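# Load six cart bottles into fridge and close door

## Task

Move all six bottles from the cart into the refrigerator so that each one stands upright, then close the refrigerator door completely. A glass bottle must never drop from any real height, the door must not be slammed while opening or closing it, and the robot must not tip over or be left leaning. At the end, release whatever is held and move the robot away.

## Robot and tools

Robot: TidyBot++, a single-arm mobile robot. The base (0.54 m long, 0.50 m wide, 0.38 m high) rolls on four powered casters. On top sits one seven-joint arm with a two-finger gripper. The shoulder is 0.12 m ahead of the base centre and 0.68 m up. Segments: upper arm 0.42 m, forearm 0.31 m, hand 0.31 m to the hand point. The arm begins folded with the hand pointing down. Cameras: base_camera (644x364 pinhole) and wrist_camera (644x476 fisheye, looking along the hand).

Frames: the base frame has its origin on the floor below the base centre, x ahead, y to the left, z up, in metres. hand_pose and hand_target are reported in it: x, y, z of the point between the finger pads, then a quaternion qw, qx, qy, qz. The hand's own z axis runs out along the fingers and the fingers close along its y axis. The odometry frame is where the base frame was at scene start; base_odometry counts wheel rotation only, so slip reads as travel, and heading (rad, left positive, -3.142 to 3.142) drifts over many moves.

move: one action per call, built from any of base, joints, target, plus optional speeds, cameras and blocking. Motions given together start together.
- base: an object with up to three relative offsets measured from the base's current pose and axes: translate_m (forward +, -2 to 2 m), strafe_m (left +, -2 to 2 m), rotate_rad (counter-clockwise from above +, -6.3 to 6.3 rad). Translate and strafe combine into one straight drive.
- joints: absolute targets by name, in rad: joint_1_rad (any angle, turns arm about vertical, positive is clockwise from above, the reverse of rotate_rad), joint_2_rad (-2.249 to 2.249, shoulder, 0 is upright, + leans forward), joint_3_rad (any angle), joint_4_rad (-2.579 to 2.579, elbow, 0 straight), joint_5_rad (any angle), joint_6_rad (-2.099 to 2.099, wrist), joint_7_rad (any angle, hand roll; with hand down, 1.57 opens fingers left/right), and gripper_pos from 0 (open, about 85 mm gap) to 1 (closed). Any-angle joints go the short way; send steps under half a turn to go further.
- target: a single list of seven numbers, an absolute hand pose in the base frame [x, y, z, qw, qx, qy, qz], metres then quaternion. With target, joints may only carry gripper_pos.
- speeds: caps for this action only: translate_m and strafe_m 0.05 to 0.5 m/s (put a combined drive's cap under one key), rotate_rad 0.1 to 1.57 rad/s.
- cameras: list of base_camera, wrist_camera or all; [] gives no images. blocking: true (default) returns when everything has settled; false returns in about 0.5 s while motion continues, and a later move overrides only the parts it names.
A move with no action just reports state and images. Unknown keys make a call invalid; out-of-range values get it refused.

wait(seconds 0 to 10, cameras) lets the scene run and reports; it ends early once all motions rest. stop(cameras) brakes everything still moving; braked parts say "stopped" and may keep pressing. zoom_image(camera, region [x0, y0, x1, y1] in pixels, at most 504x504) enlarges part of the latest image of that camera. finished_scene(scene) ends the current scene for good; the goal must hold without the robot, so release and back off first.

Result lines: move says "done" or the worst status. base_status, joint_status, hand_status: "moving", "done", "off_target" (rested away from target, may still push), "not_followed" (a check withheld the targets; "joint command not followed" or "pose unreachable" plus "cause:"), "contact_stop", "time_out" (base after 14 s, or hand wandering 10 s toward an unreachable pose), "stopped", "torque_fault", "limit_stop_at_motor_heat". An uncommanded stop, a refusal or a torque fault cancels your remaining move, wait and finished_scene calls in that reply. on_its_own lists uncommanded activity. motor_effort gives percent of maximum torque with the peak in brackets; base_tilt gives lean in degrees (forward, right); "Motor temperatures" lists each arm joint; MOTOR HOT appears at 60 °C and an OVER-TEMPERATURE FAULT at 75 °C makes the arm sink for 30 to 60 s. "ARM HIT" means the arm struck the base or itself. "pictures" names image order; images can lag the state slightly.

Hand accuracy: hand_status is "done" within 10 mm and 2 degrees; typical error is up to 3 cm. To fix position, add (desired minus measured hand_pose) to your previous target's x, y, z. To hold still, resend hand_target, not hand_pose. Loads make the arm sag. Joint errors are corrected the same way: last command plus (wanted minus read). Don't command a loaded joint to its read angle. Low, forward, close poses in front of the base may miss or drive the arm into the base; no check prevents arm-base contact. A downward hand reaches at most about 0.94 m high, and only near the base.

Gripper: closing to 1 squeezes at 100 to 150 N; "off_target" at close means something is held, "done" means nothing is. Closed fingertips extend about 20 mm past the hand point. When a carried bottle touches a surface, hand_pose stops descending while commands keep dropping; watch effort and images.

Avoid: dropping glass bottles from any height, letting go of moving items, swinging loads fast, gripping hard on something still resting, slamming the fridge door either way, driving or turning while the arm is caught on something high (tipping risk), sideways swings with the arm stretched, pushing hard into furniture (torque limits 104.5 N m for joints 1-4, 51.3 N m for 5-7), and long stretched or loaded holds that heat motors. Objects may occasionally get nudged by outside pushes. Fewer robot seconds is better.

Each tool is called after "Emit:" by a JSON object that holds its "name" and its "arguments", one argument or row to a line.

## Session

Emit:
{"name": "move", "arguments": {

}}

Scene clock: 0.00 s.
Motor temperatures (°C): [35 36 39 34 45 41 48]
base_odometry: x=+0.000 y=+0.000 heading=+0.000
base_tilt: forward=-0.2 right=+0.2
base_status: not commanded
joint_positions: joint_1_rad=+0.012 joint_2_rad=-0.388 joint_3_rad=+3.092 joint_4_rad=-2.504 joint_5_rad=+0.042 joint_6_rad=-0.861 joint_7_rad=+1.615 gripper_pos=+0.000
joint_status: not commanded
motor_effort: joint_1_rad=-2 joint_2_rad=+0 joint_3_rad=+1 joint_4_rad=+13 joint_5_rad=-1 joint_6_rad=+1 joint_7_rad=-1
hand_pose: x=+0.2791 y=-0.0047 z=+0.6010 quat_wxyz=(+0.027, +0.995, +0.052, +0.081) (m; base frame)
hand_target: x=+0.2783 y=-0.0047 z=+0.6004 quat_wxyz=(+0.027, +0.995, +0.052, +0.080) (m; base frame)
hand_status: not commanded
pictures: base_camera, wrist_camera

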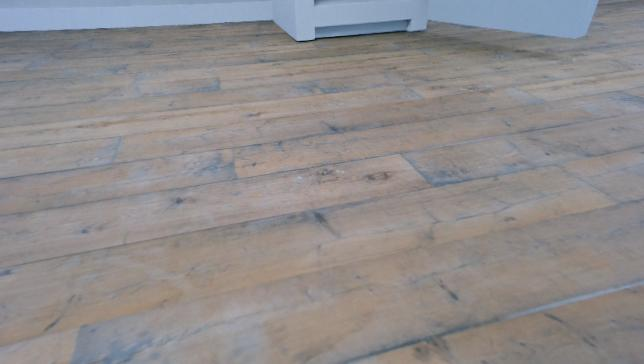

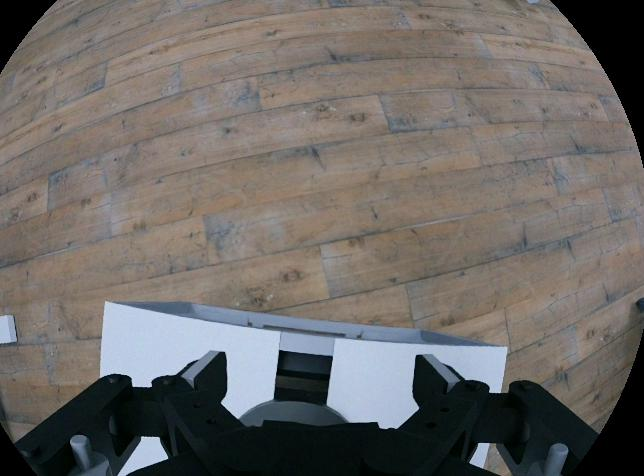

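Emit:
{"name": "move", "arguments": {
  "joints": {"joint_6_rad":0.5}
}}

Scene clock: 5.50 s.
Motor temperatures (°C): [35 36 38 34 45 41 48]
move: done
base_odometry: x=+0.000 y=+0.000 heading=+0.000
base_tilt: forward=-0.2 right=+0.2
base_status: not commanded
joint_positions: joint_1_rad=+0.012 joint_2_rad=-0.388 joint_3_rad=+3.092 joint_4_rad=-2.503 joint_5_rad=+0.042 joint_6_rad=+0.449 joint_7_rad=+1.615 gripper_pos=+0.000
joint_status: all done
motor_effort: joint_1_rad=-2(2) joint_2_rad=-4(4) joint_3_rad=+1(1) joint_4_rad=+17(17) joint_5_rad=-1(2) joint_6_rad=+9(10) joint_7_rad=-1(2)
hand_pose: x=+0.5376 y=+0.0247 z=+0.8779 quat_wxyz=(+0.016, +0.739, +0.055, +0.672) (m; base frame)
hand_target: x=+0.5381 y=+0.0256 z=+0.8918 quat_wxyz=(+0.016, +0.722, +0.055, +0.689) (m; base frame)
hand_status: not commanded
pictures: base_camera, wrist_camera

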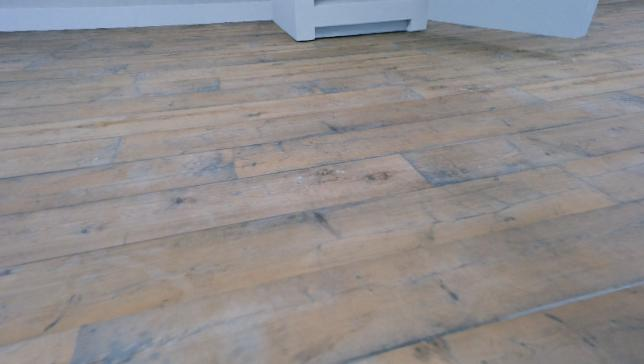

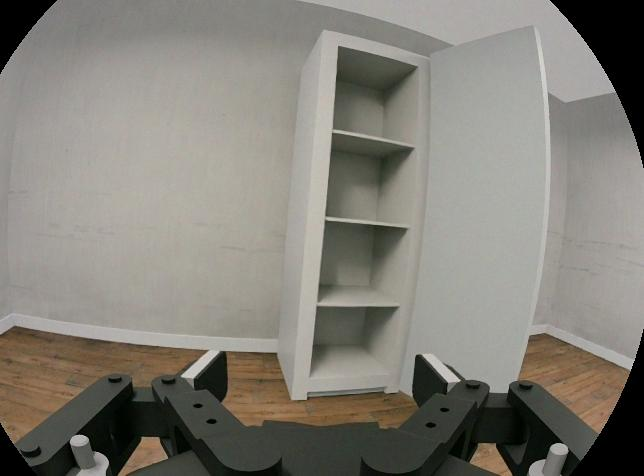

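Emit:
{"name": "move", "arguments": {
  "joints": {"joint_1_rad":-1.4},
  "cameras": ["wrist_camera"]
}}

Emit:
{"name": "move", "arguments": {
  "joints": {"joint_1_rad":1.4},
  "cameras": ["wrist_camera"]
}}

Scene clock: 10.57 s.
Motor temperatures (°C): [35 36 38 34 45 41 48]
move: done
base_odometry: x=+0.000 y=+0.000 heading=+0.000
base_tilt: forward=-0.2 right=+0.2
base_status: not commanded
joint_positions: joint_1_rad=-1.375 joint_2_rad=-0.388 joint_3_rad=+3.092 joint_4_rad=-2.503 joint_5_rad=+0.042 joint_6_rad=+0.449 joint_7_rad=+1.615 gripper_pos=+0.000
joint_status: all done
motor_effort: joint_1_rad=-2(3) joint_2_rad=-4(5) joint_3_rad=+1(1) joint_4_rad=+17(17) joint_5_rad=-1(2) joint_6_rad=+9(9) joint_7_rad=-1(2)
hand_pose: x=+0.1712 y=+0.4160 z=+0.8780 quat_wxyz=(-0.417, +0.533, +0.514, +0.527) (m; base frame)
hand_target: x=+0.1599 y=+0.4179 z=+0.8918 quat_wxyz=(-0.435, +0.514, +0.510, +0.535) (m; base frame)
hand_status: not commanded
pictures: wrist_camera

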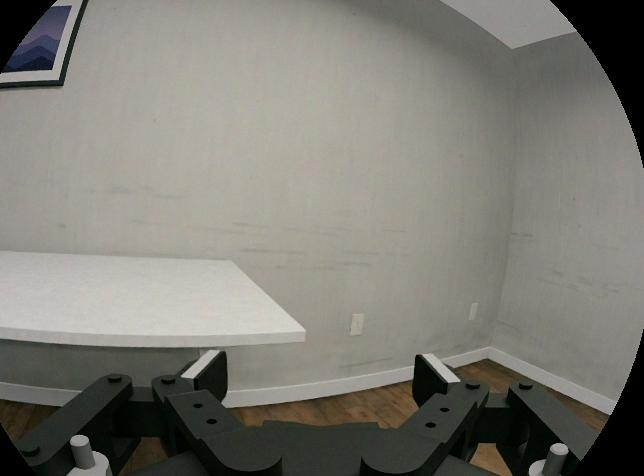

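Scene clock: 14.27 s.
Motor temperatures (°C): [35 36 38 34 45 41 48]
move: done
base_odometry: x=+0.000 y=+0.000 heading=+0.000
base_tilt: forward=-0.2 right=+0.2
base_status: not commanded
joint_positions: joint_1_rad=+1.375 joint_2_rad=-0.388 joint_3_rad=+3.092 joint_4_rad=-2.503 joint_5_rad=+0.042 joint_6_rad=+0.449 joint_7_rad=+1.615 gripper_pos=+0.000
joint_status: all done
motor_effort: joint_1_rad=-1(3) joint_2_rad=-4(4) joint_3_rad=+0(2) joint_4_rad=+17(17) joint_5_rad=-1(2) joint_6_rad=+9(10) joint_7_rad=-1(2)
hand_pose: x=+0.2297 y=-0.4044 z=+0.8780 quat_wxyz=(+0.436, +0.608, -0.422, +0.511) (m; base frame)
hand_target: x=+0.2204 y=-0.4074 z=+0.8918 quat_wxyz=(+0.453, +0.590, -0.420, +0.520) (m; base frame)
hand_status: not commanded
pictures: wrist_camera

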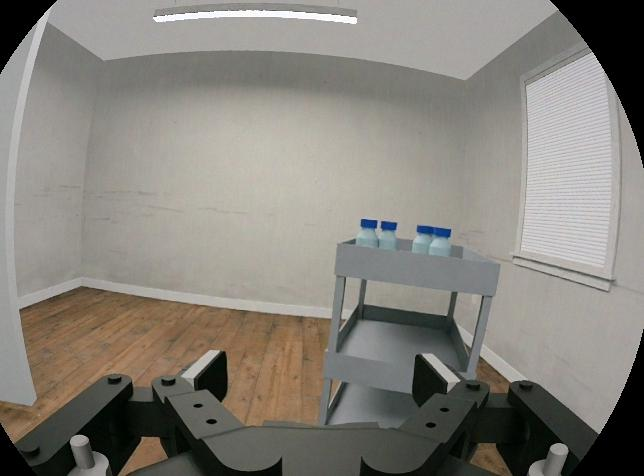

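Emit:
{"name": "move", "arguments": {
  "base": {"rotate_rad":-1.6},
  "joints": {"joint_1_rad":0.0}
}}

Scene clock: 21.53 s.
Motor temperatures (°C): [35 36 38 34 45 41 48]
move: done
base_odometry: x=+0.000 y=+0.000 heading=-1.599
base_tilt: forward=-0.2 right=+0.2
base_status: done
joint_positions: joint_1_rad=+0.024 joint_2_rad=-0.388 joint_3_rad=+3.092 joint_4_rad=-2.503 joint_5_rad=+0.042 joint_6_rad=+0.449 joint_7_rad=+1.615 gripper_pos=+0.000
joint_status: all done
motor_effort: joint_1_rad=-1(3) joint_2_rad=-4(5) joint_3_rad=+1(2) joint_4_rad=+17(17) joint_5_rad=-1(2) joint_6_rad=+9(10) joint_7_rad=-1(2)
hand_pose: x=+0.5379 y=+0.0196 z=+0.8780 quat_wxyz=(+0.021, +0.739, +0.050, +0.672) (m; base frame)
hand_target: x=+0.5377 y=+0.0307 z=+0.8918 quat_wxyz=(+0.012, +0.722, +0.059, +0.689) (m; base frame)
hand_status: not commanded
pictures: base_camera, wrist_camera

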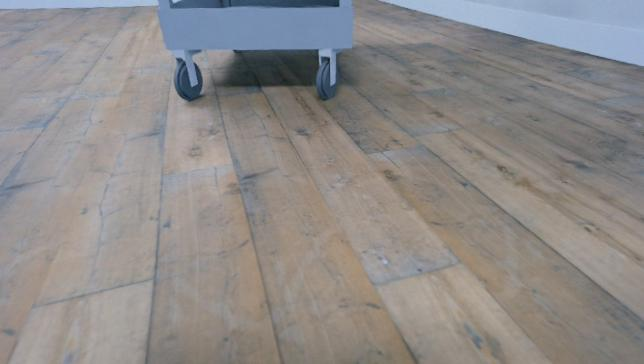

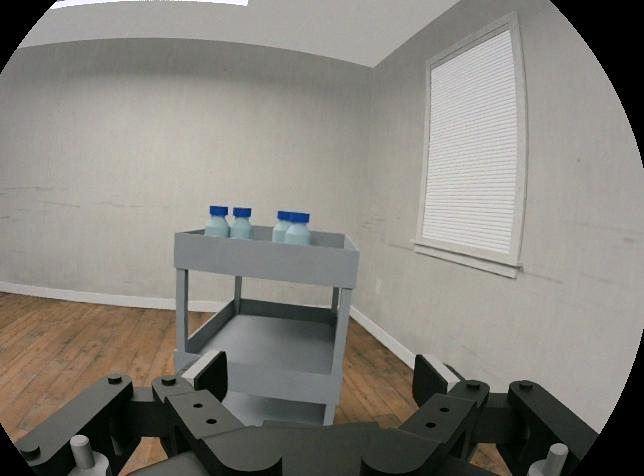

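Emit:
{"name": "move", "arguments": {
  "joints": {"joint_1_rad":0.0,"joint_2_rad":0.0,"joint_3_rad":3.14,"joint_4_rad":-1.2,"joint_5_rad":0.0,"joint_6_rad":-0.9,"joint_7_rad":1.57}
}}

Scene clock: 35.50 s.
Motor temperatures (°C): [35 36 38 34 45 41 48]
move: done
base_odometry: x=+0.000 y=+0.000 heading=-1.599
base_tilt: forward=-0.2 right=+0.2
base_status: not commanded
joint_positions: joint_1_rad=+0.024 joint_2_rad=-0.032 joint_3_rad=+3.118 joint_4_rad=-1.214 joint_5_rad=+0.034 joint_6_rad=-0.835 joint_7_rad=+1.613 gripper_pos=+0.000
joint_status: all done
motor_effort: joint_1_rad=-2(3) joint_2_rad=-16(17) joint_3_rad=+1(2) joint_4_rad=+18(19) joint_5_rad=-1(2) joint_6_rad=+8(10) joint_7_rad=-1(2)
hand_pose: x=+0.6771 y=-0.0065 z=+1.0868 quat_wxyz=(+0.029, +0.846, +0.021, +0.532) (m; base frame)
hand_target: x=+0.6807 y=+0.0022 z=+1.0593 quat_wxyz=(-0.001, +0.867, +0.000, +0.498) (m; base frame)
hand_status: not commanded
pictures: base_camera, wrist_camera

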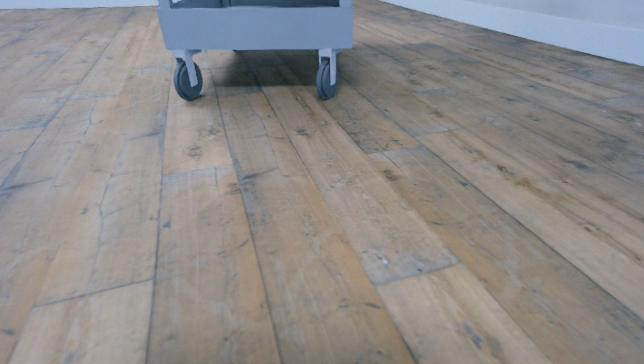

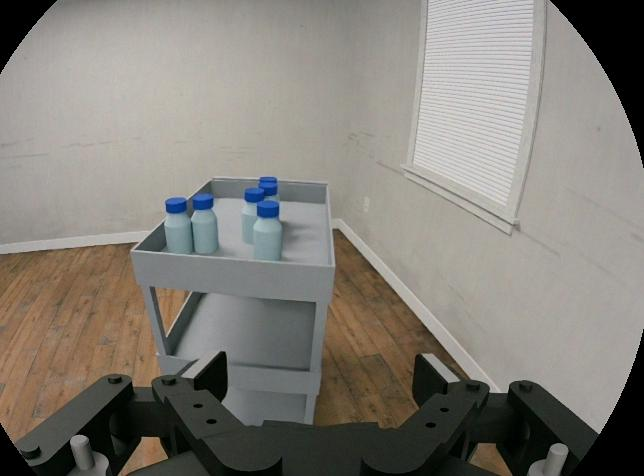

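Emit:
{"name": "zoom_image", "arguments": {
  "camera": "wrist_camera",
  "region": [120, 160, 350, 300]
}}

Scaled by 2.191.

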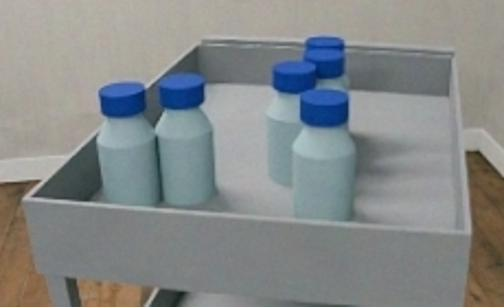

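Emit:
{"name": "move", "arguments": {
  "base": {"translate_m":0.55,"strafe_m":0.17},
  "joints": {"joint_6_rad":-1.3,"joint_4_rad":-1.1,"joint_2_rad":-0.2}
}}

Scene clock: 71.43 s.
Motor temperatures (°C): [35 36 38 35 45 41 48]
move: done
base_odometry: x=+0.154 y=-0.555 heading=-1.600
base_tilt: forward=-0.1 right=+0.2
base_status: done
joint_positions: joint_1_rad=+0.024 joint_2_rad=-0.197 joint_3_rad=+3.122 joint_4_rad=-1.103 joint_5_rad=+0.034 joint_6_rad=-1.238 joint_7_rad=+1.613 gripper_pos=+0.000
joint_status: all done
motor_effort: joint_1_rad=-2(3) joint_2_rad=-9(17) joint_3_rad=+1(1) joint_4_rad=+15(19) joint_5_rad=-1(1) joint_6_rad=+8(9) joint_7_rad=-1(2)
hand_pose: x=+0.5452 y=-0.0087 z=+1.1194 quat_wxyz=(+0.029, +0.878, +0.015, +0.477) (m; base frame)
hand_target: x=+0.5333 y=+0.0021 z=+1.1064 quat_wxyz=(+0.000, +0.891, +0.000, +0.454) (m; base frame)
hand_status: not commanded
pictures: base_camera, wrist_camera

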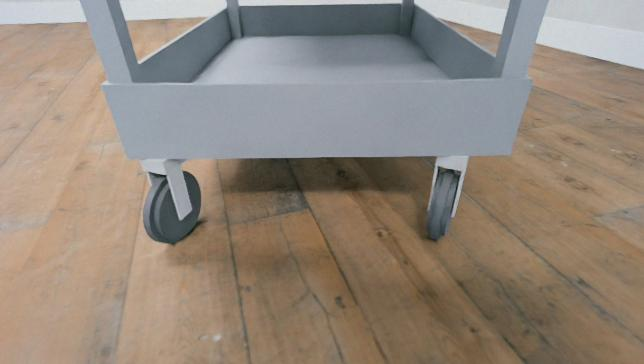

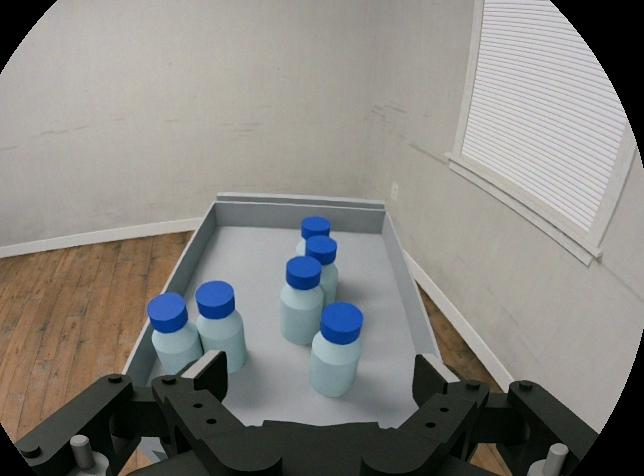

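Emit:
{"name": "move", "arguments": {
  "base": {"translate_m":0.1},
  "joints": {"joint_1_rad":0.127,"joint_2_rad":-0.385,"joint_3_rad":3.15,"joint_4_rad":-1.78,"joint_5_rad":-0.03,"joint_6_rad":-0.62,"joint_7_rad":1.53}
}}

Scene clock: 123.87 s.
Motor temperatures (°C): [35 36 38 35 45 41 48]
move: done
base_odometry: x=+0.152 y=-0.655 heading=-1.599
base_tilt: forward=-0.1 right=+0.2
base_status: done
joint_positions: joint_1_rad=+0.101 joint_2_rad=-0.359 joint_3_rad=+3.127 joint_4_rad=-1.750 joint_5_rad=+0.008 joint_6_rad=-0.674 joint_7_rad=+1.574 gripper_pos=+0.000
joint_status: all done
motor_effort: joint_1_rad=-2(3) joint_2_rad=-7(12) joint_3_rad=+1(1) joint_4_rad=+18(19) joint_5_rad=-1(2) joint_6_rad=+8(9) joint_7_rad=-1(2)
hand_pose: x=+0.5529 y=-0.0366 z=+0.9841 quat_wxyz=(+0.029, +0.858, -0.034, +0.512) (m; base frame)
hand_target: x=+0.5485 y=-0.0524 z=+0.9931 quat_wxyz=(+0.010, +0.842, -0.081, +0.534) (m; base frame)
hand_status: not commanded
pictures: base_camera, wrist_camera

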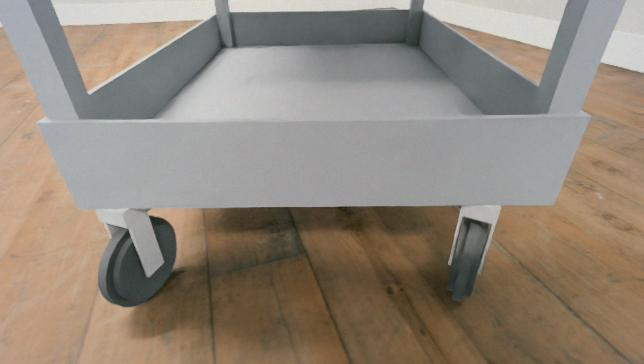

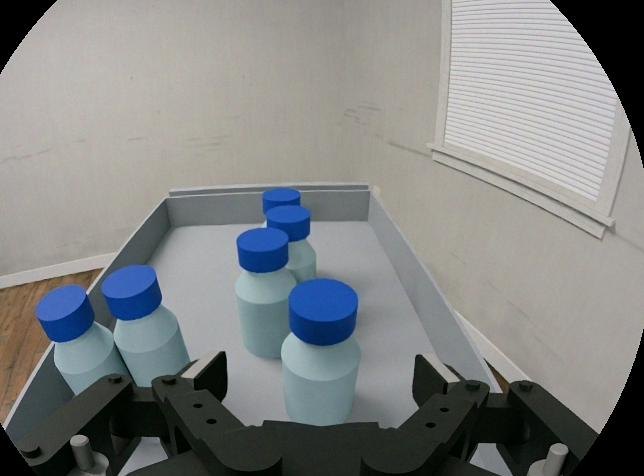

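Emit:
{"name": "move", "arguments": {
  "joints": {"joint_2_rad":-0.14,"joint_4_rad":-1.78,"joint_6_rad":-0.42},
  "cameras": ["wrist_camera"]
}}

Scene clock: 137.37 s.
Motor temperatures (°C): [35 36 38 35 45 41 48]
move: done
base_odometry: x=+0.152 y=-0.655 heading=-1.599
base_tilt: forward=-0.1 right=+0.2
base_status: not commanded
joint_positions: joint_1_rad=+0.101 joint_2_rad=-0.151 joint_3_rad=+3.128 joint_4_rad=-1.754 joint_5_rad=+0.007 joint_6_rad=-0.474 joint_7_rad=+1.573 gripper_pos=+0.000
joint_status: all done
motor_effort: joint_1_rad=-1(2) joint_2_rad=-13(15) joint_3_rad=+0(1) joint_4_rad=+18(20) joint_5_rad=-1(1) joint_6_rad=+8(9) joint_7_rad=-1(2)
hand_pose: x=+0.6400 y=-0.0445 z=+0.9367 quat_wxyz=(+0.027, +0.861, -0.034, +0.507) (m; base frame)
hand_target: x=+0.6446 y=-0.0666 z=+0.9305 quat_wxyz=(+0.012, +0.853, -0.084, +0.515) (m; base frame)
hand_status: not commanded
pictures: wrist_camera

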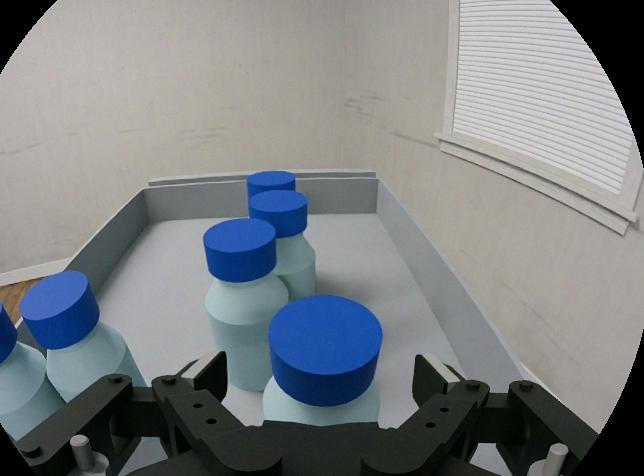

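Emit:
{"name": "move", "arguments": {
  "joints": {"gripper_pos":0.5},
  "cameras": ["wrist_camera"]
}}

Scene clock: 140.77 s.
Motor temperatures (°C): [35 36 38 35 45 41 48]
move: done
base_odometry: x=+0.152 y=-0.655 heading=-1.599
base_tilt: forward=-0.1 right=+0.2
base_status: not commanded
joint_positions: joint_1_rad=+0.103 joint_2_rad=-0.151 joint_3_rad=+3.130 joint_4_rad=-1.754 joint_5_rad=+0.007 joint_6_rad=-0.472 joint_7_rad=+1.573 gripper_pos=+0.500
joint_status: all done
motor_effort: joint_1_rad=-1(2) joint_2_rad=-13(13) joint_3_rad=+0(1) joint_4_rad=+19(19) joint_5_rad=-1(1) joint_6_rad=+9(9) joint_7_rad=-1(1)
hand_pose: x=+0.6401 y=-0.0470 z=+0.9373 quat_wxyz=(+0.027, +0.860, -0.036, +0.508) (m; base frame)
hand_target: x=+0.6446 y=-0.0666 z=+0.9305 quat_wxyz=(+0.012, +0.853, -0.084, +0.515) (m; base frame)
hand_status: not commanded
pictures: wrist_camera

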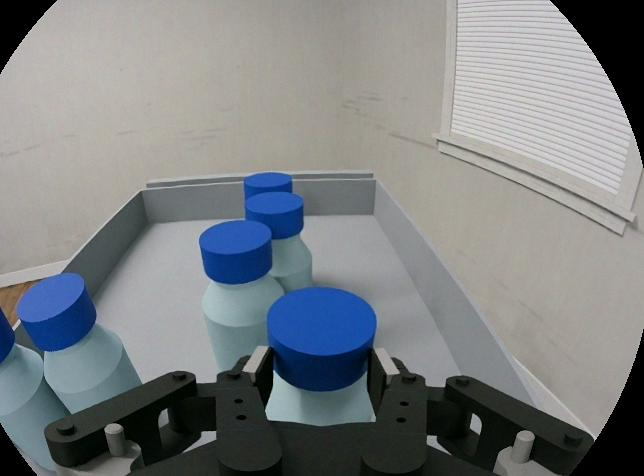

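Emit:
{"name": "move", "arguments": {
  "joints": {"gripper_pos":0.7},
  "cameras": ["wrist_camera"]
}}

Scene clock: 143.60 s.
Motor temperatures (°C): [35 36 38 35 45 41 48]
move: done
base_odometry: x=+0.152 y=-0.655 heading=-1.599
base_tilt: forward=-0.1 right=+0.2
base_status: not commanded
joint_positions: joint_1_rad=+0.103 joint_2_rad=-0.151 joint_3_rad=+3.130 joint_4_rad=-1.754 joint_5_rad=+0.007 joint_6_rad=-0.472 joint_7_rad=+1.573 gripper_pos=+0.700
joint_status: all done
motor_effort: joint_1_rad=-2(2) joint_2_rad=-13(13) joint_3_rad=+0(1) joint_4_rad=+18(19) joint_5_rad=-1(1) joint_6_rad=+9(9) joint_7_rad=-1(1)
hand_pose: x=+0.6401 y=-0.0470 z=+0.9373 quat_wxyz=(+0.027, +0.860, -0.036, +0.508) (m; base frame)
hand_target: x=+0.6446 y=-0.0666 z=+0.9305 quat_wxyz=(+0.012, +0.853, -0.084, +0.515) (m; base frame)
hand_status: not commanded
pictures: wrist_camera

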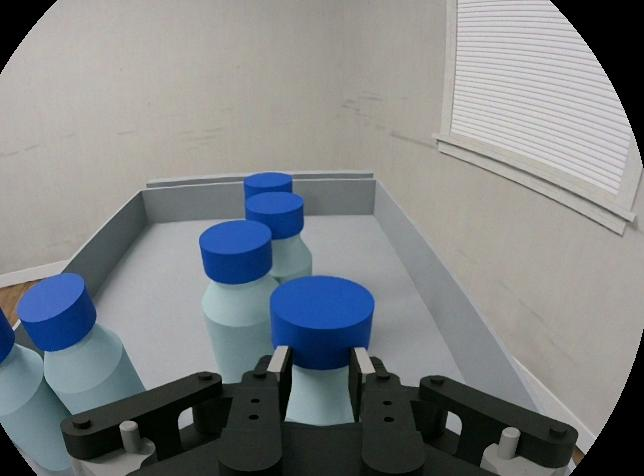

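Emit:
{"name": "move", "arguments": {
  "joints": {"gripper_pos":0.0},
  "cameras": ["wrist_camera"]
}}

Emit:
{"name": "move", "arguments": {
  "joints": {"joint_2_rad":-0.09,"joint_4_rad":-1.645,"joint_6_rad":-0.53},
  "cameras": ["wrist_camera"]
}}

Scene clock: 154.30 s.
Motor temperatures (°C): [35 36 38 35 45 41 48]
move: done
base_odometry: x=+0.152 y=-0.655 heading=-1.599
base_tilt: forward=-0.1 right=+0.2
base_status: not commanded
joint_positions: joint_1_rad=+0.103 joint_2_rad=-0.151 joint_3_rad=+3.130 joint_4_rad=-1.754 joint_5_rad=+0.006 joint_6_rad=-0.470 joint_7_rad=+1.573 gripper_pos=+0.000
joint_status: all done
motor_effort: joint_1_rad=-2(2) joint_2_rad=-13(13) joint_3_rad=+1(1) joint_4_rad=+19(19) joint_5_rad=-1(1) joint_6_rad=+8(9) joint_7_rad=-1(2)
hand_pose: x=+0.6403 y=-0.0470 z=+0.9377 quat_wxyz=(+0.027, +0.860, -0.036, +0.508) (m; base frame)
hand_target: x=+0.6446 y=-0.0666 z=+0.9305 quat_wxyz=(+0.012, +0.853, -0.084, +0.515) (m; base frame)
hand_status: not commanded
pictures: wrist_camera

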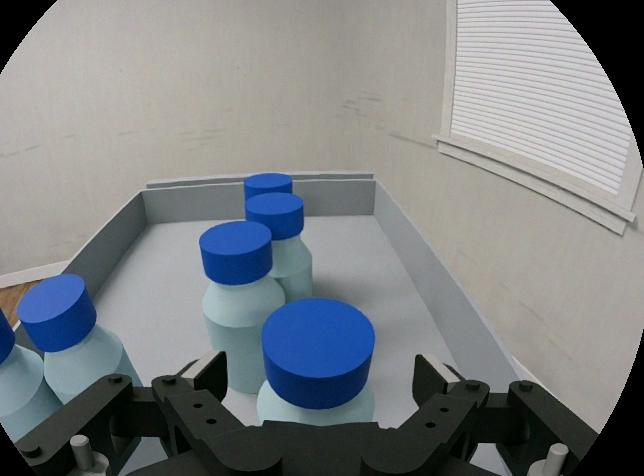

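Scene clock: 155.33 s.
Motor temperatures (°C): [35 36 38 35 45 41 48]
move: done
base_odometry: x=+0.152 y=-0.655 heading=-1.599
base_tilt: forward=-0.1 right=+0.2
base_status: not commanded
joint_positions: joint_1_rad=+0.103 joint_2_rad=-0.120 joint_3_rad=+3.130 joint_4_rad=-1.653 joint_5_rad=+0.006 joint_6_rad=-0.482 joint_7_rad=+1.573 gripper_pos=+0.000
joint_status: all done
motor_effort: joint_1_rad=-2(2) joint_2_rad=-14(14) joint_3_rad=+0(1) joint_4_rad=+18(20) joint_5_rad=-1(1) joint_6_rad=+8(9) joint_7_rad=-1(2)
hand_pose: x=+0.6616 y=-0.0490 z=+0.9772 quat_wxyz=(+0.028, +0.845, -0.036, +0.533) (m; base frame)
hand_target: x=+0.6624 y=-0.0681 z=+0.9528 quat_wxyz=(+0.010, +0.860, -0.083, +0.504) (m; base frame)
hand_status: not commanded
pictures: wrist_camera

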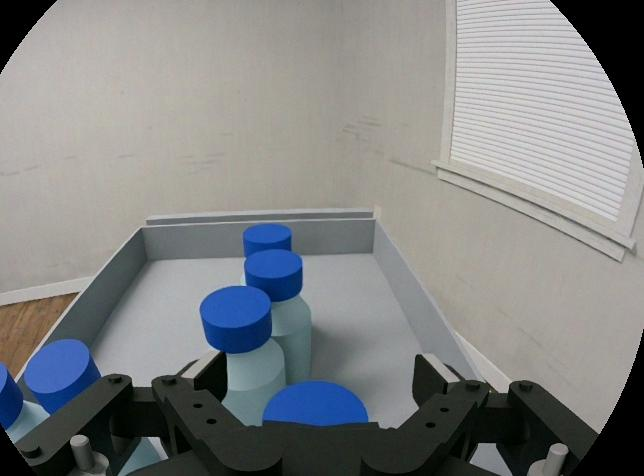

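Emit:
{"name": "move", "arguments": {
  "joints": {"joint_2_rad":-0.06,"joint_4_rad":-1.785,"joint_6_rad":-0.34},
  "cameras": ["wrist_camera"]
}}

Scene clock: 180.67 s.
Motor temperatures (°C): [35 36 38 35 45 41 48]
move: done
base_odometry: x=+0.152 y=-0.655 heading=-1.599
base_tilt: forward=-0.1 right=+0.2
base_status: not commanded
joint_positions: joint_1_rad=+0.103 joint_2_rad=-0.082 joint_3_rad=+3.130 joint_4_rad=-1.761 joint_5_rad=+0.006 joint_6_rad=-0.390 joint_7_rad=+1.573 gripper_pos=+0.000
joint_status: all done
motor_effort: joint_1_rad=-2(3) joint_2_rad=-15(17) joint_3_rad=+0(1) joint_4_rad=+18(20) joint_5_rad=-1(1) joint_6_rad=+8(9) joint_7_rad=-1(2)
hand_pose: x=+0.6681 y=-0.0496 z=+0.9186 quat_wxyz=(+0.027, +0.859, -0.036, +0.510) (m; base frame)
hand_target: x=+0.6740 y=-0.0712 z=+0.9059 quat_wxyz=(+0.012, +0.854, -0.085, +0.513) (m; base frame)
hand_status: not commanded
pictures: wrist_camera

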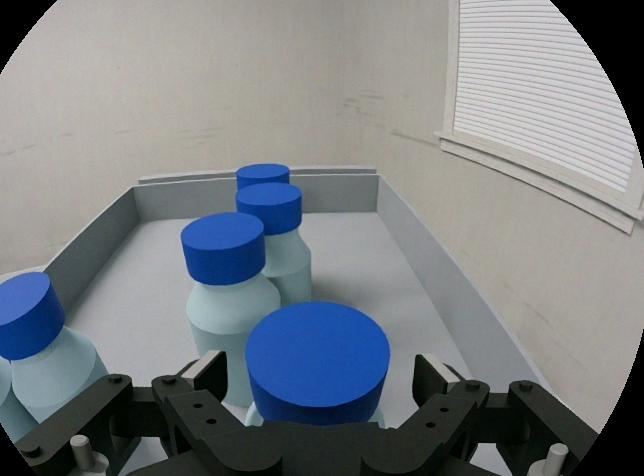

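Emit:
{"name": "move", "arguments": {
  "joints": {"gripper_pos":0.4},
  "cameras": ["wrist_camera"]
}}

Scene clock: 183.73 s.
Motor temperatures (°C): [35 36 38 35 45 41 48]
move: done
base_odometry: x=+0.152 y=-0.655 heading=-1.599
base_tilt: forward=-0.2 right=+0.2
base_status: not commanded
joint_positions: joint_1_rad=+0.103 joint_2_rad=-0.082 joint_3_rad=+3.130 joint_4_rad=-1.761 joint_5_rad=+0.003 joint_6_rad=-0.390 joint_7_rad=+1.573 gripper_pos=+0.400
joint_status: all done
motor_effort: joint_1_rad=+0(2) joint_2_rad=-15(16) joint_3_rad=+1(2) joint_4_rad=+18(19) joint_5_rad=-1(1) joint_6_rad=+8(9) joint_7_rad=-1(2)
hand_pose: x=+0.6682 y=-0.0493 z=+0.9187 quat_wxyz=(+0.026, +0.859, -0.037, +0.511) (m; base frame)
hand_target: x=+0.6740 y=-0.0712 z=+0.9059 quat_wxyz=(+0.012, +0.854, -0.085, +0.513) (m; base frame)
hand_status: not commanded
pictures: wrist_camera

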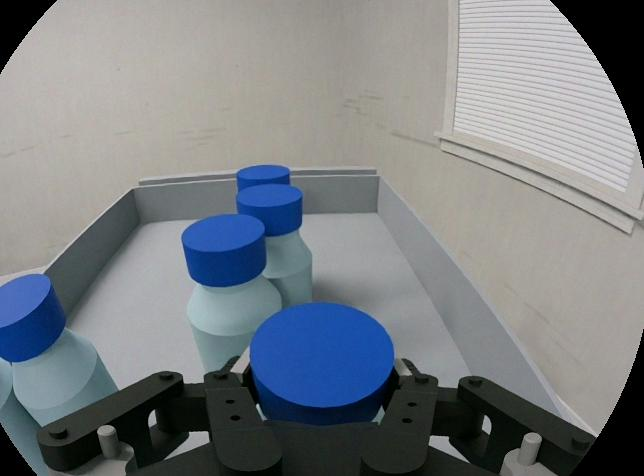

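Emit:
{"name": "move", "arguments": {
  "joints": {"gripper_pos":0.65},
  "cameras": ["wrist_camera"]
}}

Scene clock: 186.53 s.
Motor temperatures (°C): [35 36 38 35 45 41 48]
move: off_target
base_odometry: x=+0.152 y=-0.655 heading=-1.599
base_tilt: forward=-0.1 right=+0.2
base_status: not commanded
joint_positions: joint_1_rad=+0.103 joint_2_rad=-0.082 joint_3_rad=+3.130 joint_4_rad=-1.761 joint_5_rad=+0.003 joint_6_rad=-0.388 joint_7_rad=+1.573 gripper_pos=+0.426
joint_status: gripper_pos off_target (ended at +0.426, target +0.650)
motor_effort: joint_1_rad=-1(1) joint_2_rad=-14(15) joint_3_rad=+1(2) joint_4_rad=+18(19) joint_5_rad=-1(1) joint_6_rad=+8(9) joint_7_rad=-1(2)
hand_pose: x=+0.6684 y=-0.0493 z=+0.9190 quat_wxyz=(+0.026, +0.858, -0.037, +0.511) (m; base frame)
hand_target: x=+0.6740 y=-0.0712 z=+0.9059 quat_wxyz=(+0.012, +0.854, -0.085, +0.513) (m; base frame)
hand_status: not commanded
pictures: wrist_camera

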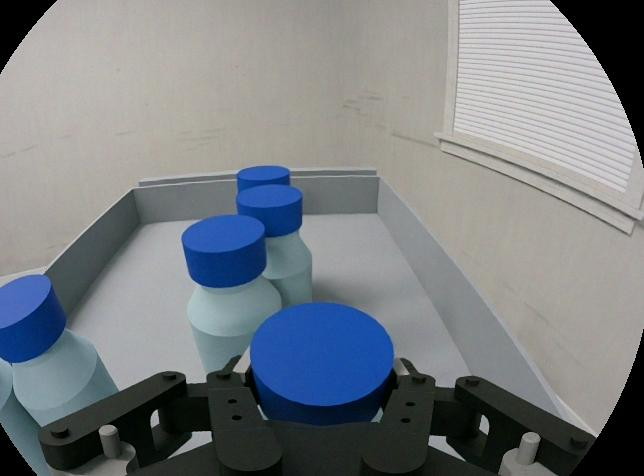

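Emit:
{"name": "move", "arguments": {
  "joints": {"joint_2_rad":0.03,"joint_4_rad":-1.03,"joint_6_rad":-1.05}
}}

Scene clock: 197.23 s.
Motor temperatures (°C): [35 36 38 35 45 41 48]
move: done
base_odometry: x=+0.152 y=-0.655 heading=-1.599
base_tilt: forward=-0.1 right=+0.2
base_status: not commanded
joint_positions: joint_1_rad=+0.103 joint_2_rad=+0.023 joint_3_rad=+3.130 joint_4_rad=-1.070 joint_5_rad=+0.003 joint_6_rad=-1.004 joint_7_rad=+1.573 gripper_pos=+0.426
joint_status: all done
motor_effort: joint_1_rad=-1(3) joint_2_rad=-21(24) joint_3_rad=+0(1) joint_4_rad=+21(25) joint_5_rad=-1(2) joint_6_rad=+12(13) joint_7_rad=-1(2)
hand_pose: x=+0.6745 y=-0.0509 z=+1.0906 quat_wxyz=(+0.025, +0.866, -0.039, +0.498) (m; base frame)
hand_target: x=+0.6692 y=-0.0653 z=+1.0963 quat_wxyz=(+0.008, +0.866, -0.077, +0.493) (m; base frame)
hand_status: not commanded
pictures: base_camera, wrist_camera

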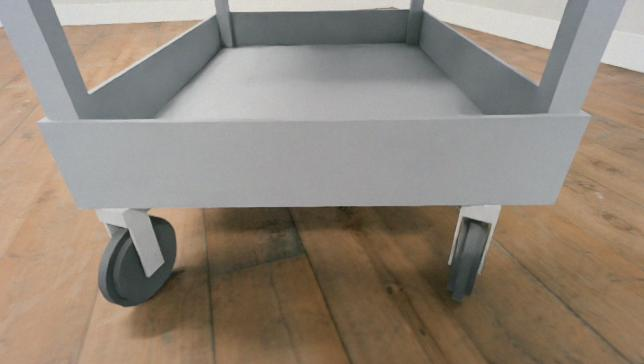

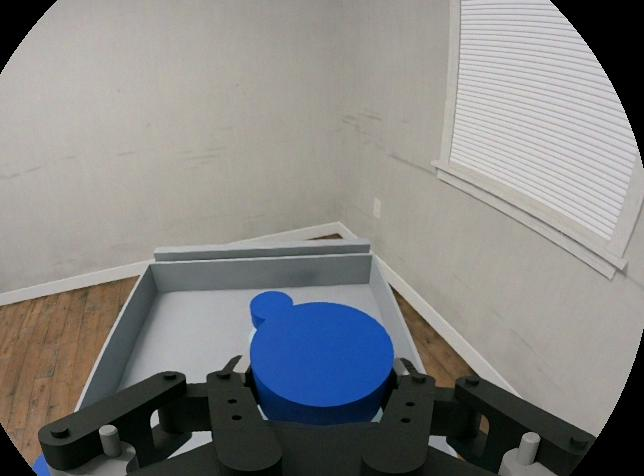

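Emit:
{"name": "move", "arguments": {
  "base": {"translate_m":-0.35},
  "cameras": []
}}

Emit:
{"name": "move", "arguments": {
  "base": {"rotate_rad":1.84,"strafe_m":0.3}
}}

Scene clock: 204.07 s.
Motor temperatures (°C): [35 36 38 36 45 41 48]
move: done
base_odometry: x=+0.162 y=-0.305 heading=-1.600
base_tilt: forward=-0.1 right=+0.2
base_status: done
joint_positions: joint_1_rad=+0.107 joint_2_rad=+0.044 joint_3_rad=+3.134 joint_4_rad=-1.067 joint_5_rad=-0.002 joint_6_rad=-1.013 joint_7_rad=+1.572 gripper_pos=+0.426
joint_status: not commanded
motor_effort: joint_1_rad=-2(5) joint_2_rad=-22(27) joint_3_rad=+1(2) joint_4_rad=+21(22) joint_5_rad=-1(2) joint_6_rad=+12(13) joint_7_rad=-1(2)
hand_pose: x=+0.6812 y=-0.0545 z=+1.0782 quat_wxyz=(+0.024, +0.872, -0.043, +0.487) (m; base frame)
hand_target: x=+0.6692 y=-0.0653 z=+1.0963 quat_wxyz=(+0.008, +0.866, -0.077, +0.493) (m; base frame)
hand_status: not commanded
pictures: none
No camera images: "cameras" was empty.

Scene clock: 206.77 s.
Motor temperatures (°C): [35 37 38 36 45 41 48]
move: done
base_odometry: x=+0.462 y=-0.313 heading=+0.239
base_tilt: forward=-0.1 right=+0.2
base_status: done
joint_positions: joint_1_rad=+0.125 joint_2_rad=+0.046 joint_3_rad=+3.148 joint_4_rad=-1.067 joint_5_rad=-0.011 joint_6_rad=-1.013 joint_7_rad=+1.572 gripper_pos=+0.426
joint_status: not commanded
motor_effort: joint_1_rad=-2(6) joint_2_rad=-22(26) joint_3_rad=+0(4) joint_4_rad=+21(22) joint_5_rad=-2(4) joint_6_rad=+12(12) joint_7_rad=-1(2)
hand_pose: x=+0.6805 y=-0.0695 z=+1.0772 quat_wxyz=(+0.027, +0.872, -0.057, +0.486) (m; base frame)
hand_target: x=+0.6692 y=-0.0653 z=+1.0963 quat_wxyz=(+0.008, +0.866, -0.077, +0.493) (m; base frame)
hand_status: not commanded
pictures: base_camera, wrist_camera

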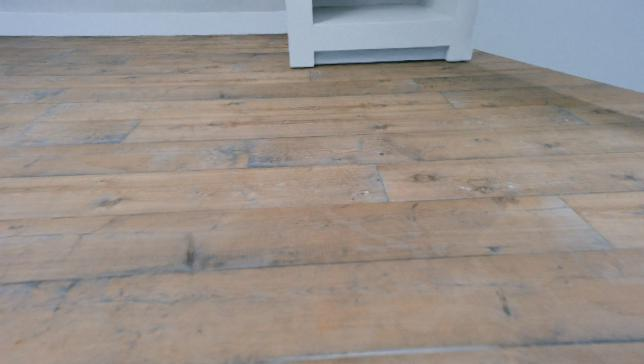

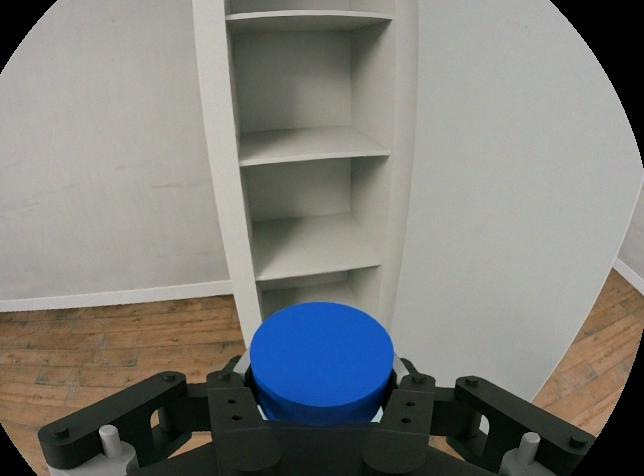

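Emit:
{"name": "move", "arguments": {
  "base": {"rotate_rad":0.131,"translate_m":0.378,"strafe_m":-0.194},
  "joints": {"joint_1_rad":-0.01}
}}

Scene clock: 237.53 s.
Motor temperatures (°C): [35 37 38 36 45 41 48]
move: done
base_odometry: x=+0.875 y=-0.412 heading=+0.371
base_tilt: forward=-0.1 right=+0.2
base_status: done
joint_positions: joint_1_rad=-0.014 joint_2_rad=+0.049 joint_3_rad=+3.140 joint_4_rad=-1.066 joint_5_rad=-0.023 joint_6_rad=-1.014 joint_7_rad=+1.571 gripper_pos=+0.426
joint_status: all done
motor_effort: joint_1_rad=-2(5) joint_2_rad=-23(26) joint_3_rad=+0(5) joint_4_rad=+21(22) joint_5_rad=-1(4) joint_6_rad=+11(12) joint_7_rad=-1(2)
hand_pose: x=+0.6859 y=+0.0163 z=+1.0754 quat_wxyz=(-0.015, +0.875, +0.006, +0.485) (m; base frame)
hand_target: x=+0.6730 y=+0.0104 z=+1.0963 quat_wxyz=(-0.025, +0.870, -0.017, +0.493) (m; base frame)
hand_status: not commanded
pictures: base_camera, wrist_camera

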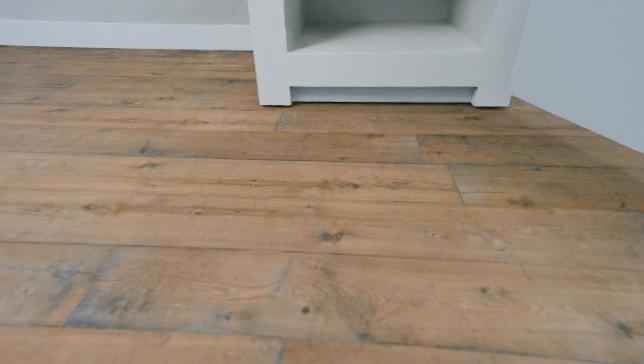

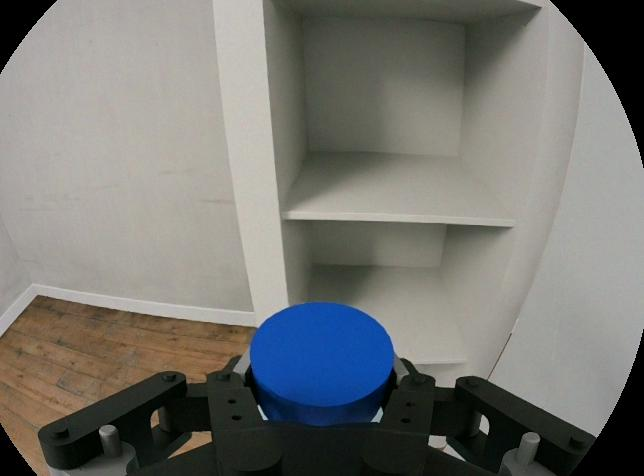

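Emit:
{"name": "move", "arguments": {
  "base": {"translate_m":0.35,"strafe_m":-0.062},
  "joints": {"joint_1_rad":0.02,"joint_2_rad":0.11,"joint_4_rad":-0.87,"joint_6_rad":-1.13}
}}

Scene clock: 268.63 s.
Motor temperatures (°C): [35 38 38 36 45 41 48]
move: done
base_odometry: x=+1.224 y=-0.343 heading=+0.370
base_tilt: forward=-0.1 right=+0.2
base_status: done
joint_positions: joint_1_rad=-0.004 joint_2_rad=+0.125 joint_3_rad=+3.140 joint_4_rad=-0.905 joint_5_rad=-0.023 joint_6_rad=-1.087 joint_7_rad=+1.571 gripper_pos=+0.426
joint_status: all done
motor_effort: joint_1_rad=-2(3) joint_2_rad=-25(28) joint_3_rad=+0(2) joint_4_rad=+21(22) joint_5_rad=-1(2) joint_6_rad=+12(14) joint_7_rad=-1(2)
hand_pose: x=+0.7068 y=+0.0106 z=+1.0995 quat_wxyz=(-0.013, +0.872, +0.003, +0.490) (m; base frame)
hand_target: x=+0.6935 y=-0.0061 z=+1.1154 quat_wxyz=(-0.018, +0.869, -0.029, +0.493) (m; base frame)
hand_status: not commanded
pictures: base_camera, wrist_camera

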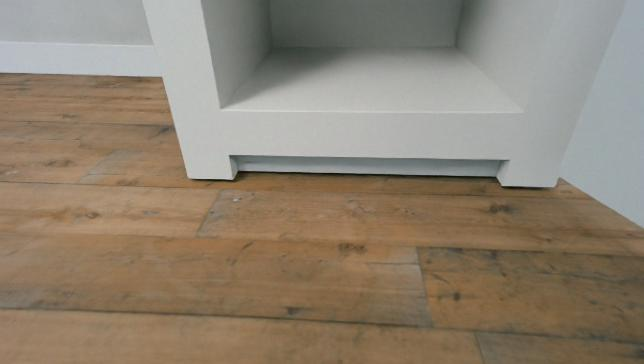

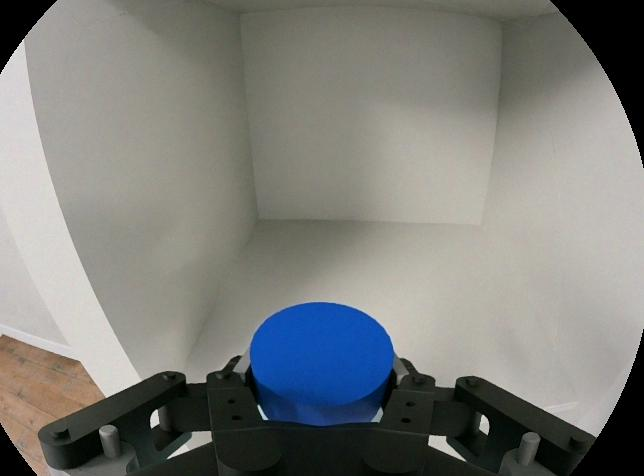

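Emit:
{"name": "move", "arguments": {
  "joints": {"joint_2_rad":0.18,"joint_4_rad":-0.69,"joint_6_rad":-1.2}
}}

Emit:
{"name": "move", "arguments": {
  "base": {"translate_m":0.25},
  "speeds": {"translate_m":0.25}
}}

Scene clock: 277.90 s.
Motor temperatures (°C): [35 38 38 36 45 41 48]
move: done
base_odometry: x=+1.224 y=-0.343 heading=+0.370
base_tilt: forward=-0.1 right=+0.2
base_status: not commanded
joint_positions: joint_1_rad=-0.004 joint_2_rad=+0.171 joint_3_rad=+3.140 joint_4_rad=-0.727 joint_5_rad=-0.023 joint_6_rad=-1.156 joint_7_rad=+1.571 gripper_pos=+0.426
joint_status: all done
motor_effort: joint_1_rad=-1(2) joint_2_rad=-25(26) joint_3_rad=+0(1) joint_4_rad=+20(22) joint_5_rad=-1(2) joint_6_rad=+12(13) joint_7_rad=-1(2)
hand_pose: x=+0.7122 y=+0.0108 z=+1.1476 quat_wxyz=(-0.013, +0.856, +0.004, +0.517) (m; base frame)
hand_target: x=+0.7080 y=-0.0059 z=+1.1495 quat_wxyz=(-0.017, +0.859, -0.027, +0.510) (m; base frame)
hand_status: not commanded
pictures: base_camera, wrist_camera

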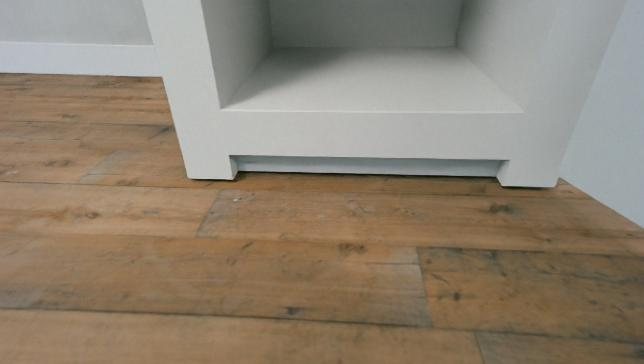

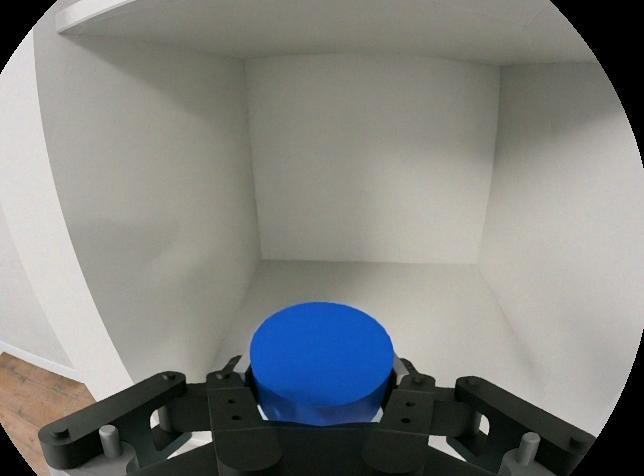

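Scene clock: 279.73 s.
Motor temperatures (°C): [35 38 38 36 45 41 48]
move: done
base_odometry: x=+1.457 y=-0.253 heading=+0.370
base_tilt: forward=-0.1 right=+0.2
base_status: done
joint_positions: joint_1_rad=-0.003 joint_2_rad=+0.191 joint_3_rad=+3.140 joint_4_rad=-0.725 joint_5_rad=-0.023 joint_6_rad=-1.160 joint_7_rad=+1.571 gripper_pos=+0.426
joint_status: not commanded
motor_effort: joint_1_rad=-1(3) joint_2_rad=-26(29) joint_3_rad=-1(1) joint_4_rad=+20(20) joint_5_rad=-1(2) joint_6_rad=+12(13) joint_7_rad=-1(2)
hand_pose: x=+0.7203 y=+0.0106 z=+1.1359 quat_wxyz=(-0.013, +0.861, +0.004, +0.508) (m; base frame)
hand_target: x=+0.7080 y=-0.0059 z=+1.1495 quat_wxyz=(-0.017, +0.859, -0.027, +0.510) (m; base frame)
hand_status: not commanded
pictures: base_camera, wrist_camera

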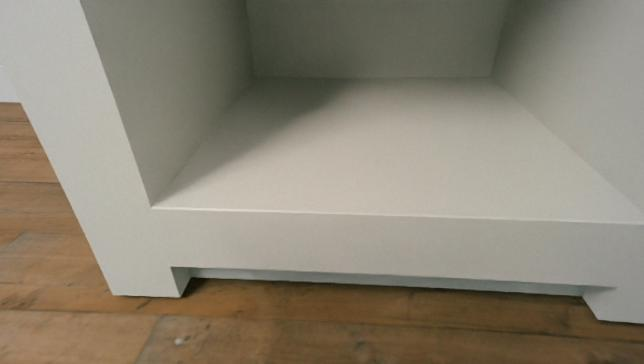

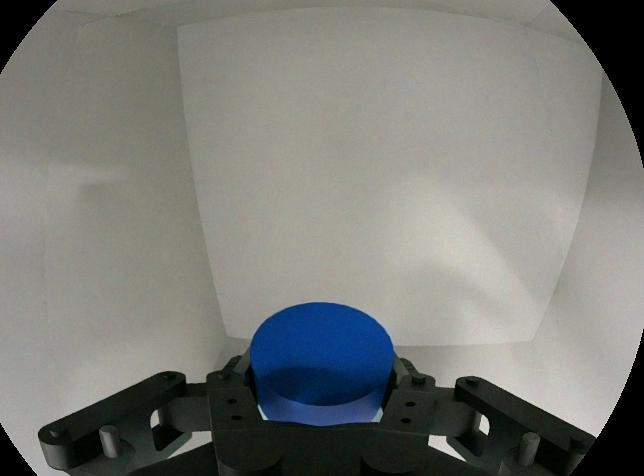

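Emit:
{"name": "move", "arguments": {
  "joints": {"joint_2_rad":0.11,"joint_4_rad":-1.0,"joint_6_rad":-0.93}
}}

Scene clock: 287.77 s.
Motor temperatures (°C): [35 38 38 37 45 41 48]
move: done
base_odometry: x=+1.457 y=-0.253 heading=+0.370
base_tilt: forward=-0.1 right=+0.2
base_status: not commanded
joint_positions: joint_1_rad=-0.003 joint_2_rad=+0.171 joint_3_rad=+3.140 joint_4_rad=-0.986 joint_5_rad=-0.023 joint_6_rad=-1.000 joint_7_rad=+1.571 gripper_pos=+0.426
joint_status: all done
motor_effort: joint_1_rad=-2(3) joint_2_rad=-26(29) joint_3_rad=+0(1) joint_4_rad=+20(22) joint_5_rad=-1(2) joint_6_rad=+10(13) joint_7_rad=-1(2)
hand_pose: x=+0.7375 y=+0.0102 z=+1.0508 quat_wxyz=(-0.013, +0.881, +0.001, +0.473) (m; base frame)
hand_target: x=+0.7245 y=-0.0079 z=+1.0991 quat_wxyz=(-0.018, +0.851, -0.031, +0.523) (m; base frame)
hand_status: not commanded
pictures: base_camera, wrist_camera

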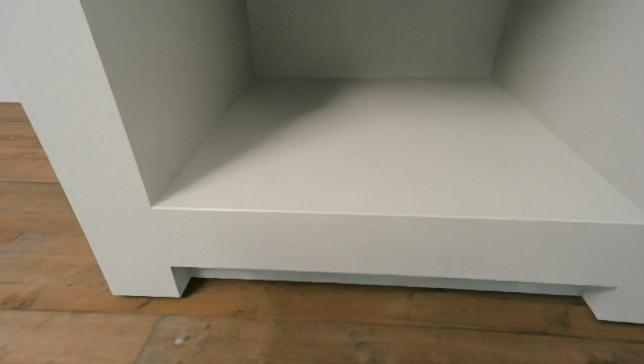

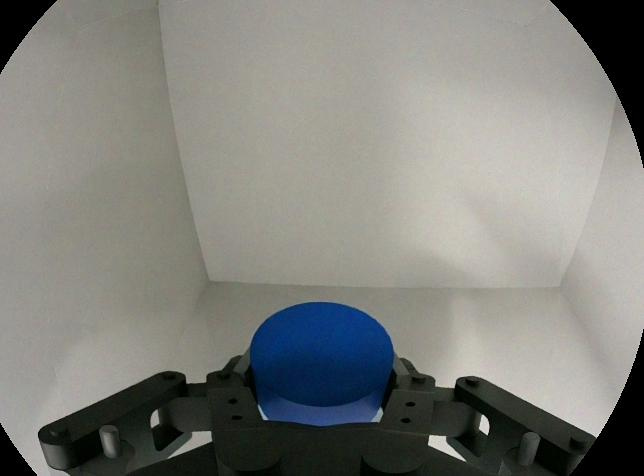

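Emit:
{"name": "move", "arguments": {
  "joints": {"joint_6_rad":-0.85},
  "cameras": ["wrist_camera"]
}}

Scene clock: 292.10 s.
Motor temperatures (°C): [35 38 38 36 45 41 48]
move: done
base_odometry: x=+1.457 y=-0.253 heading=+0.370
base_tilt: forward=-0.1 right=+0.2
base_status: not commanded
joint_positions: joint_1_rad=-0.003 joint_2_rad=+0.171 joint_3_rad=+3.140 joint_4_rad=-0.998 joint_5_rad=-0.023 joint_6_rad=-0.916 joint_7_rad=+1.571 gripper_pos=+0.426
joint_status: all done
motor_effort: joint_1_rad=-2(2) joint_2_rad=-27(28) joint_3_rad=-1(1) joint_4_rad=+22(23) joint_5_rad=-1(2) joint_6_rad=+12(14) joint_7_rad=-1(2)
hand_pose: x=+0.7507 y=+0.0099 z=+1.0663 quat_wxyz=(-0.013, +0.864, +0.001, +0.504) (m; base frame)
hand_target: x=+0.7348 y=-0.0087 z=+1.1218 quat_wxyz=(-0.018, +0.830, -0.030, +0.557) (m; base frame)
hand_status: not commanded
pictures: wrist_camera

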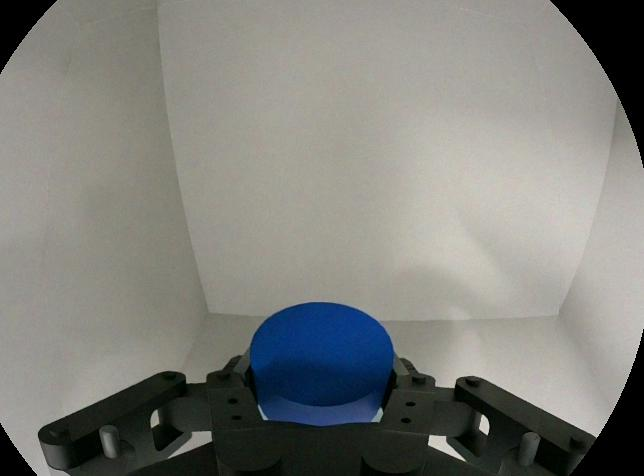

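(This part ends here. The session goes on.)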